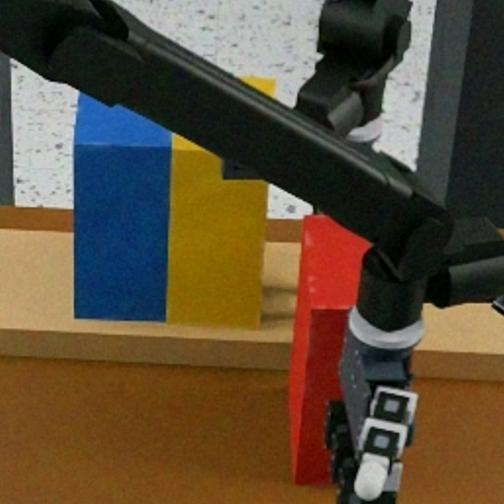

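>>> {"op": "move", "data": {"arm1": {"target": [0.2700, -0.2500, 0.980, -0.001, 0.678, 0.735, 0.0], "speed": 0.08}, "arm4": {"target": [0.0480, 0.0000, 0.980, 0.035, 0.749, -0.662, 0.003], "speed": 0.08}, "cameras": ["cam_high", "arm4_cam_wrist", "cam_low"]}}

>>> {"op": "zoom_image", "data": {"camera": "cam_high", "region": [220, 150, 400, 330]}}

Scene clock: 3005.97 s.
Joint torques (N m): arm1=[-0.85 -21.77 11 0.21 -0.12 -0.02] | arm2=[0.38 1.96 11.9 3.29 0.05 -0.41] | arm3=[0.26 -2.73 11.38 0.28 0.03 -0.09] | arm4=[3.55 -16.09 9.31 0.1 -0.14 0.19]
Motor temperatures (°C): arm1=[21 34 35 21 21 19] | arm2=[20 21 44 22 19 23] | arm3=[18 22 47 22 22 19] | arm4=[21 33 33 22 20 18]
Heat: arm1: hottest joint3_rad 35 °C; arm2: hottest joint3_rad 44 °C; arm3: hottest joint3_rad 47 °C; arm4: hottest joint2_rad 33 °C.
move: arm1 off_target; arm4 off_target
Joint velocities: within noise
arm1.joint_positions: joint1_rad=-1.098 joint2_rad=+2.382 joint3_rad=+1.775 joint4_rad=-0.993 joint5_rad=+0.020 joint6_rad=+0.401 hand_index_mcp=+0.752 hand_index_abd=-0.001 hand_index_pip=+0.577 hand_index_dip=+0.696 hand_middle_mcp=+0.752 hand_middle_abd=-0.001 hand_middle_pip=+0.577 hand_middle_dip=+0.696 hand_ring_mcp=+0.752 hand_ring_abd=+0.003 hand_ring_pip=+0.577 hand_ring_dip=+0.696 hand_thumb_cmc=+0.999 hand_thumb_axl=+0.677 hand_thumb_mcp=+0.222 hand_thumb_ipl=+0.168 hand_current_limit=+0.400 hand_speed=-0.600
arm1.joint_status: not commanded
arm1.hand_state: goal,goal,goal,goal,goal,goal,goal,goal,goal,goal,goal,goal,goal,goal,goal,goal
arm1.index_mcp_current_ma: -5
arm1.index_abd_current_ma: -2
arm1.index_pip_current_ma: 2
arm1.index_dip_current_ma: 0
arm1.middle_mcp_current_ma: -5
arm1.middle_abd_current_ma: -2
arm1.middle_pip_current_ma: 1
arm1.middle_dip_current_ma: 0
arm1.ring_mcp_current_ma: -5
arm1.ring_abd_current_ma: 5
arm1.ring_pip_current_ma: 1
arm1.ring_dip_current_ma: 0
arm1.thumb_cmc_current_ma: -2
arm1.thumb_axl_current_ma: -2
arm1.thumb_mcp_current_ma: -11
arm1.thumb_ipl_current_ma: -1
arm1.hand_goal_index_mcp: 0.754
arm1.hand_goal_index_abd: 0.000
arm1.hand_goal_index_pip: 0.576
arm1.hand_goal_index_dip: 0.696
arm1.hand_goal_middle_mcp: 0.754
arm1.hand_goal_middle_abd: 0.000
arm1.hand_goal_middle_pip: 0.576
arm1.hand_goal_middle_dip: 0.696
arm1.hand_goal_ring_mcp: 0.754
arm1.hand_goal_ring_abd: 0.000
arm1.hand_goal_ring_pip: 0.576
arm1.hand_goal_ring_dip: 0.696
arm1.hand_goal_thumb_cmc: 1.000
arm1.hand_goal_thumb_axl: 0.678
arm1.hand_goal_thumb_mcp: 0.226
arm1.hand_goal_thumb_ipl: 0.168
arm1.hand: x=+0.2604 y=-0.2689 z=+0.9797 quat_wxyz=(-0.001, +0.679, +0.734, -0.012) (m; scene frame)
arm1.hand_target: x=+0.2692 y=-0.2504 z=+0.9805 quat_wxyz=(-0.001, +0.678, +0.735, +0.001) (m; scene frame)
arm1.hand_status: off_target (0.021 m and 1.3 deg from the pose sent, 0.072 m and 0.7 deg at the start)
arm2, arm3: as last shown
arm4.joint_positions: joint1_rad=-0.537 joint2_rad=+2.385 joint3_rad=+1.516 joint4_rad=-0.650 joint5_rad=+0.032 joint6_rad=+0.973 hand_index_mcp=+0.752 hand_index_abd=+0.002 hand_index_pip=+0.574 hand_index_dip=+0.696 hand_middle_mcp=+0.753 hand_middle_abd=+0.006 hand_middle_pip=+0.576 hand_middle_dip=+0.695 hand_ring_mcp=+0.754 hand_ring_abd=+0.003 hand_ring_pip=+0.576 hand_ring_dip=+0.697 hand_thumb_cmc=+1.000 hand_thumb_axl=+0.677 hand_thumb_mcp=+0.222 hand_thumb_ipl=+0.168 hand_current_limit=+0.400 hand_speed=-0.600
arm4.joint_status: not commanded
arm4.hand_state: goal,goal,goal,goal,goal,goal,goal,goal,goal,goal,goal,goal,goal,goal,goal,goal
arm4.index_mcp_current_ma: -1
arm4.index_abd_current_ma: 2
arm4.index_pip_current_ma: -2
arm4.index_dip_current_ma: 0
arm4.middle_mcp_current_ma: -1
arm4.middle_abd_current_ma: 7
arm4.middle_pip_current_ma: 0
arm4.middle_dip_current_ma: 0
arm4.ring_mcp_current_ma: 0
arm4.ring_abd_current_ma: 2
arm4.ring_pip_current_ma: 0
arm4.ring_dip_current_ma: 0
arm4.thumb_cmc_current_ma: 0
arm4.thumb_axl_current_ma: -1
arm4.thumb_mcp_current_ma: -7
arm4.thumb_ipl_current_ma: 0
arm4.hand_goal_index_mcp: 0.754
arm4.hand_goal_index_abd: 0.000
arm4.hand_goal_index_pip: 0.576
arm4.hand_goal_index_dip: 0.696
arm4.hand_goal_middle_mcp: 0.754
arm4.hand_goal_middle_abd: 0.000
arm4.hand_goal_middle_pip: 0.576
arm4.hand_goal_middle_dip: 0.696
arm4.hand_goal_ring_mcp: 0.754
arm4.hand_goal_ring_abd: 0.000
arm4.hand_goal_ring_pip: 0.576
arm4.hand_goal_ring_dip: 0.696
arm4.hand_goal_thumb_cmc: 1.000
arm4.hand_goal_thumb_axl: 0.678
arm4.hand_goal_thumb_mcp: 0.226
arm4.hand_goal_thumb_ipl: 0.168
arm4.hand: x=+0.0430 y=+0.0278 z=+0.9823 quat_wxyz=(+0.023, +0.744, -0.668, -0.004) (m; scene frame)
arm4.hand_target: x=+0.0489 y=+0.0011 z=+0.9808 quat_wxyz=(+0.035, +0.749, -0.662, +0.003) (m; scene frame)
arm4.hand_status: off_target (0.028 m and 1.8 deg from the pose sent, 0.060 m and 1.7 deg at the start)
pictures: arm4_cam_wrist, cam_high, cam_low

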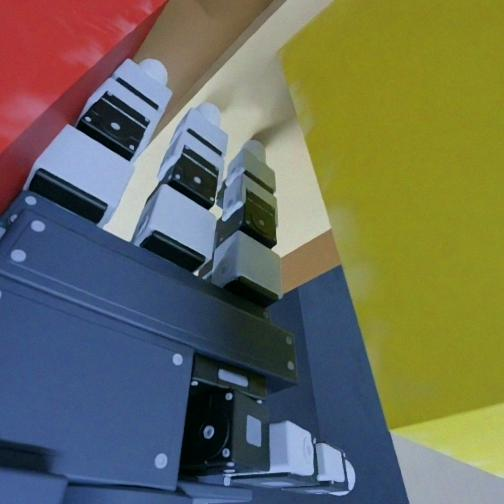

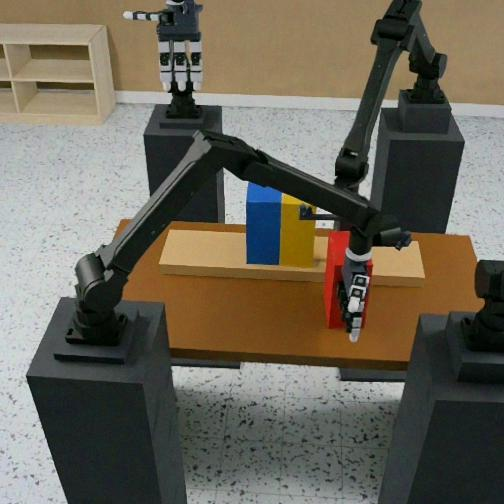

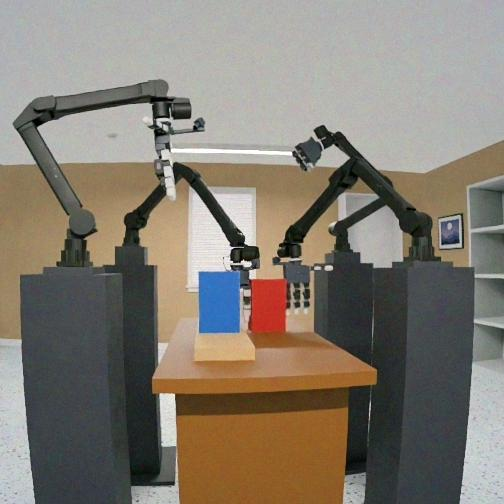

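Scaled by 2.800 from the camera's 504x504 image, which has a finer 720x720 frame.

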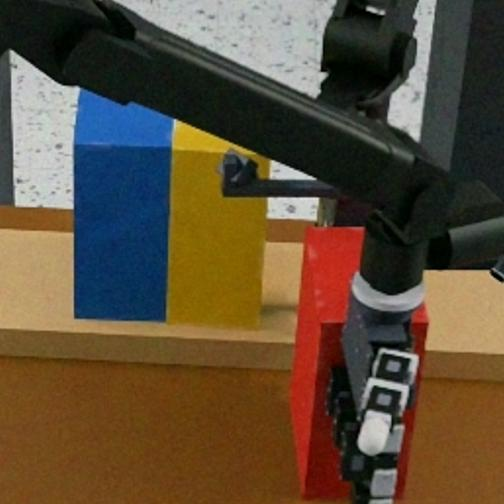

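>>> {"op": "zoom_image", "data": {"camera": "cam_low", "region": [190, 240, 310, 360]}}

Scaled by 4.200 from the camera's 504x504 image, which has a finer 720x720 frame.

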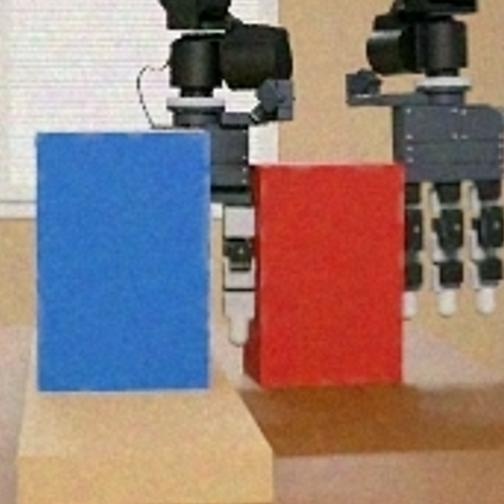

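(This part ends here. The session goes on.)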